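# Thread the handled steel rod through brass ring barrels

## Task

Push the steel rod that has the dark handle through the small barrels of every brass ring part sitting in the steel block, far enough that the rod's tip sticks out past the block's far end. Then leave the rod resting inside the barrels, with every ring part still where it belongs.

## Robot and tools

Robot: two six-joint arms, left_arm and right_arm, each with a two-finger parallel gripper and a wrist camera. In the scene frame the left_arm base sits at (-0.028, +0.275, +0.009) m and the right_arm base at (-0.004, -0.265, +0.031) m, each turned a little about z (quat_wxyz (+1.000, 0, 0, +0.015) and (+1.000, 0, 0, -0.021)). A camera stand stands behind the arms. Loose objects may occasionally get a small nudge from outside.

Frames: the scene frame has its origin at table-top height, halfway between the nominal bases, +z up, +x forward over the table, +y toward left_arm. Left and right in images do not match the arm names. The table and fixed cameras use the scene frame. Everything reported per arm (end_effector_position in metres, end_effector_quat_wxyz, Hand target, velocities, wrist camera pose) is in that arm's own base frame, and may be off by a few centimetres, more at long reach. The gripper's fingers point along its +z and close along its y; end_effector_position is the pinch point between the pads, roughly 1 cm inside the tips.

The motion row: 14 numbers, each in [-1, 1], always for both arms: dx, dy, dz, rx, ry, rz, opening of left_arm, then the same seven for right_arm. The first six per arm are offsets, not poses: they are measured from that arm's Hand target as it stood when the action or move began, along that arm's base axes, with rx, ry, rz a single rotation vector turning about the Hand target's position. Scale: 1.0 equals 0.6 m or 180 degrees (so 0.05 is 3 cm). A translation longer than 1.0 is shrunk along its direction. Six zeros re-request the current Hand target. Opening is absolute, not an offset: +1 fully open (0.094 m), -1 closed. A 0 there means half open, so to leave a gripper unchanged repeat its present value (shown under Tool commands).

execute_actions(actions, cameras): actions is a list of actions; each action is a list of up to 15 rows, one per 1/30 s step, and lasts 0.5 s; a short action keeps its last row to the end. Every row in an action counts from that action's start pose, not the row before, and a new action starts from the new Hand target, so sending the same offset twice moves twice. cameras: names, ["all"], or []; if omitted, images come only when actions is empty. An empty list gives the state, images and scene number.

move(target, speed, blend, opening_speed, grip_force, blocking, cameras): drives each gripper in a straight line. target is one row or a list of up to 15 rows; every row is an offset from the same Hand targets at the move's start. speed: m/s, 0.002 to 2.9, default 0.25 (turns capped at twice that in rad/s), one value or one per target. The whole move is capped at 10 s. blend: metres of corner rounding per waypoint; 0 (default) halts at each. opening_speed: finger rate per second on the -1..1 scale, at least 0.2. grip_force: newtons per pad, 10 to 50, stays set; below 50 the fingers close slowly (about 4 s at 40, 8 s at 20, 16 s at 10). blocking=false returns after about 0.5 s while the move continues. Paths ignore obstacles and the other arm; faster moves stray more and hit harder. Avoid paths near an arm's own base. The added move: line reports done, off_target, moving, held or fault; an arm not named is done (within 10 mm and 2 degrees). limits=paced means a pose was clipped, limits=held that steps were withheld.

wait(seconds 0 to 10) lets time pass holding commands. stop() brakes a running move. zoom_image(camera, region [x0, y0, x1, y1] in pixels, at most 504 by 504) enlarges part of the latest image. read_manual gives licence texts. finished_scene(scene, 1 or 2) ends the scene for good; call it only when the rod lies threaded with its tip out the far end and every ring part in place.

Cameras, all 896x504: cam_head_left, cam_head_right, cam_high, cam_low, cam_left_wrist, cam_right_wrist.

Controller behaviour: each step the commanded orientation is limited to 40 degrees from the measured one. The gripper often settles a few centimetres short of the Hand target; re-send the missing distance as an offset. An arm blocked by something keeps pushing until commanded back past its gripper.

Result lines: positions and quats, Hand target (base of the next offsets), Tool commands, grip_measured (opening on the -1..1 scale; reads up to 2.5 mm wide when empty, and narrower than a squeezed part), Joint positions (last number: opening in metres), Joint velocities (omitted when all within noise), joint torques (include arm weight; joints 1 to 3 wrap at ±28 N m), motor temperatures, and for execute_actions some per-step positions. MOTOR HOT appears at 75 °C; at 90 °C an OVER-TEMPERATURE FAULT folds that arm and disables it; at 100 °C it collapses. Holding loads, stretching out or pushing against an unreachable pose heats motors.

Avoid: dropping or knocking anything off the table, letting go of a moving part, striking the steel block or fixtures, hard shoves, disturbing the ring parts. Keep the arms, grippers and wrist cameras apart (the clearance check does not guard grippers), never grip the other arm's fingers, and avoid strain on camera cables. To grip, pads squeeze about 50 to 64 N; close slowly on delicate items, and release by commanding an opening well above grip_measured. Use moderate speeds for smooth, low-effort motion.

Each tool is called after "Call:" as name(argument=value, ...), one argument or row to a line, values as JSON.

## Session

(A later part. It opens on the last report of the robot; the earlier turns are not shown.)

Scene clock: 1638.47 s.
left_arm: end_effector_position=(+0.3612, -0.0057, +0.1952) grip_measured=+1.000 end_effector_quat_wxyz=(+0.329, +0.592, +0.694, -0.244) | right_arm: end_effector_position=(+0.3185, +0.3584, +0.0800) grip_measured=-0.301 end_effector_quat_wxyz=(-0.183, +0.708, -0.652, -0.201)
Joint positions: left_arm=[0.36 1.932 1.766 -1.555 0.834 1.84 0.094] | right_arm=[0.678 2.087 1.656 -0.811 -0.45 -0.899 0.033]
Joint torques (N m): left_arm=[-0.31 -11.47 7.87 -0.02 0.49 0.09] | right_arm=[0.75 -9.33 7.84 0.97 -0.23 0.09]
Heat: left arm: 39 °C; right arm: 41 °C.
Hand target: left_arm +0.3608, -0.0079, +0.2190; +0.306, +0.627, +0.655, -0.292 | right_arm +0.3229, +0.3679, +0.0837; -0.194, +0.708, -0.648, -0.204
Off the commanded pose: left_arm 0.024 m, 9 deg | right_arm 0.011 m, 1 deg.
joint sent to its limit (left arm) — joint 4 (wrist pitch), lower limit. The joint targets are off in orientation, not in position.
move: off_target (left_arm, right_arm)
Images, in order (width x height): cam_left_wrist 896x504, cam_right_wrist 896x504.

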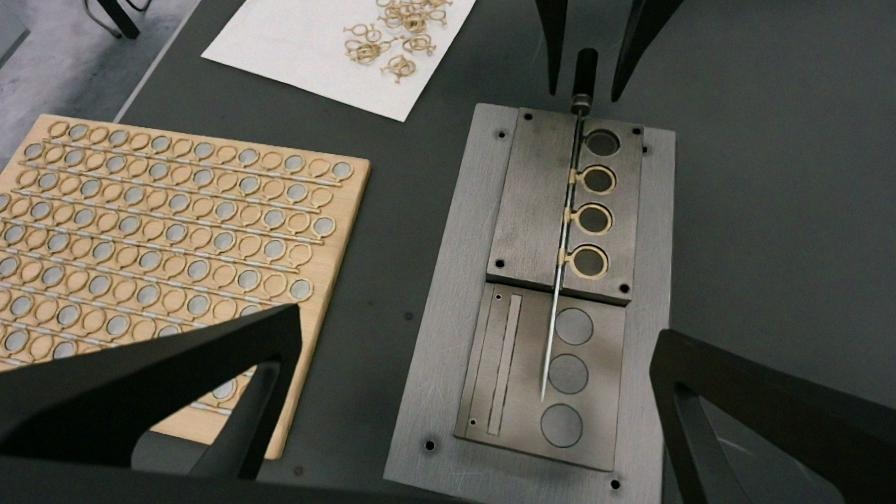

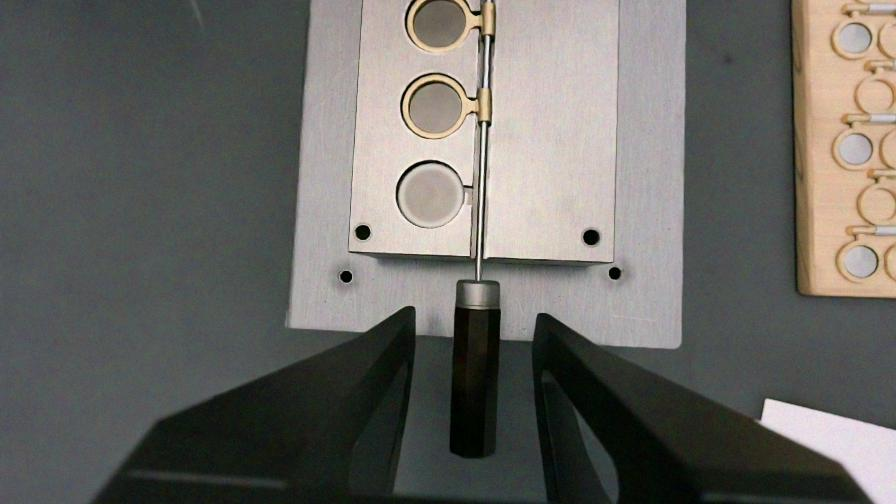

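Call:
move(
  target=[
    [0, 0, 0, 0, 0, 0, 1.0, 0.002, -0.075, 0.125, 0, 0, 0, 0.2],
    [0, 0, 0, 0, 0, 0, 1.0, 0.005, -0.3, 0.2, 0, 0, 0, 0.2],
  ],
  speed=[0.06, 0.2],
  blend=[0.02, 0],
  opening_speed=0.5,
  cameras=["cam_left_wrist", "cam_right_wrist", "cam_head_right"],
)

Call:
zoom_image(
  camera="cam_left_wrist",
  region=[480, 40, 680, 340],
)

Call:
zoom_image(
  camera="cam_left_wrist",
  region=[520, 150, 640, 300],
)

Scene clock: 1647.40 s.
left_arm: end_effector_position=(+0.3612, -0.0057, +0.1952) grip_measured=+1.000 end_effector_quat_wxyz=(+0.329, +0.592, +0.694, -0.244) | right_arm: end_effector_position=(+0.3310, +0.1854, +0.1836) grip_measured=+0.199 end_effector_quat_wxyz=(-0.176, +0.703, -0.659, -0.203)
Joint positions: left_arm=[0.36 1.932 1.766 -1.555 0.834 1.84 0.094] | right_arm=[0.262 1.868 1.774 -1.382 -0.537 -1.347 0.056]
Joint torques (N m): left_arm=[0.06 -11.52 7.87 -0.06 0.55 0.05] | right_arm=[0.18 -10.61 7.41 0.17 -0.42 -0.12]
Heat: left arm: 39 °C; right arm: 41 °C.
Hand target: left_arm +0.3608, -0.0079, +0.2190; +0.306, +0.627, +0.655, -0.292 | right_arm +0.3258, +0.1879, +0.2036; -0.194, +0.708, -0.648, -0.204
Off the commanded pose: left_arm 0.024 m, 9 deg | right_arm 0.021 m, 3 deg.
joint sent to its limit (left arm) — joint 4 (wrist pitch), lower limit. The joint targets are off in orientation, not in position.
move: off_target (left_arm, right_arm)
Images, in order (width x height): cam_head_right 896x504, cam_left_wrist 896x504, cam_right_wrist 896x504.

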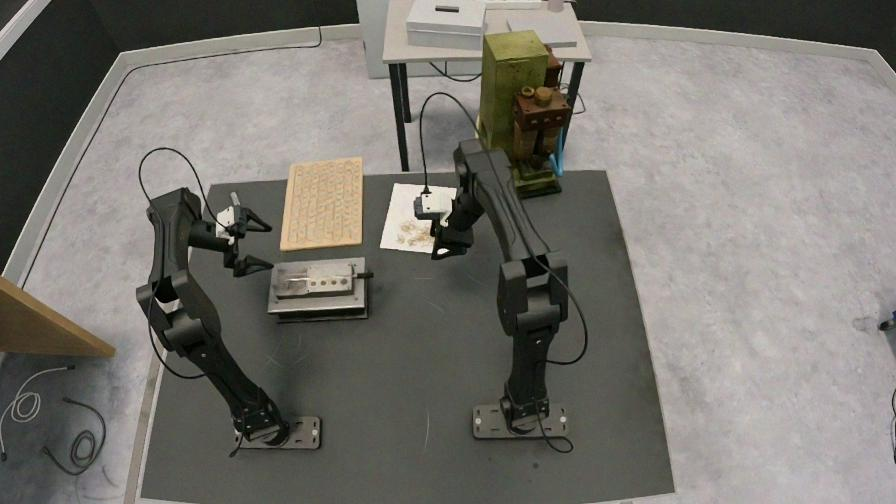

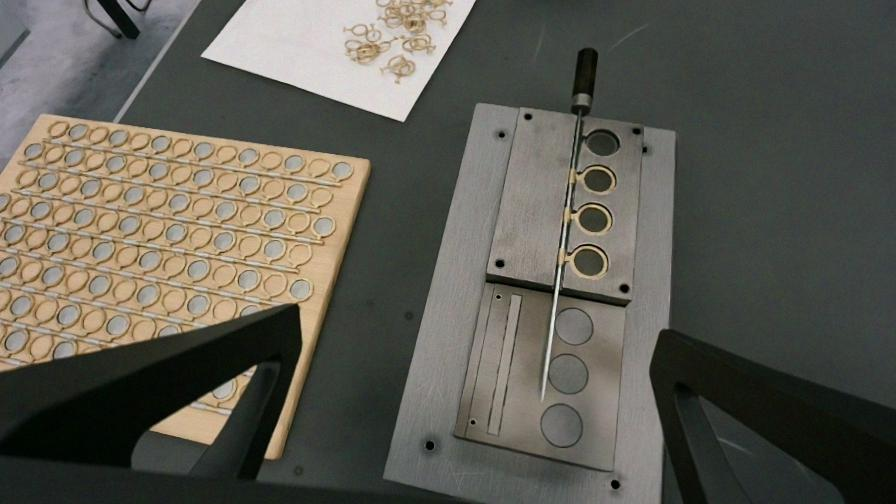

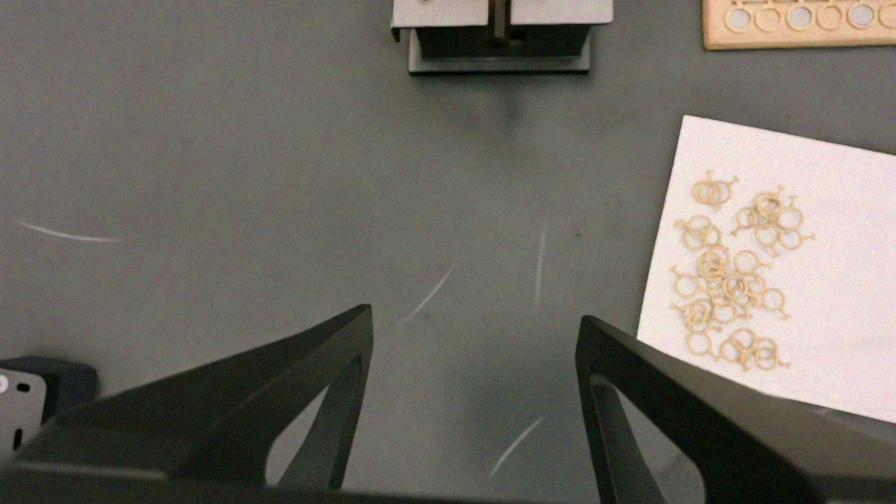

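Scaled by 1.680 from the camera's 896x504 image, which has a finer 1280x720 frame.

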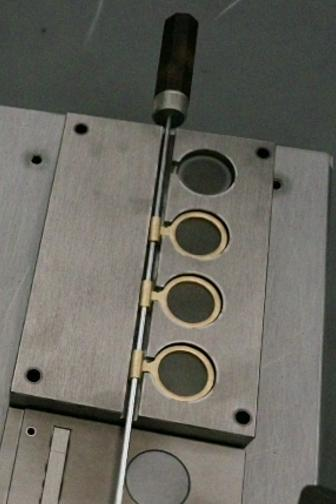

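Scaled by 3.360 from the camera's 896x504 image, which has a finer 1280x720 frame.

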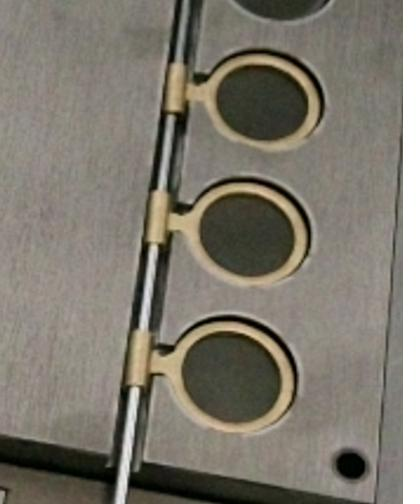

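Call:
finished_scene(
  scene=1,
)

The scene is finished: the task was done.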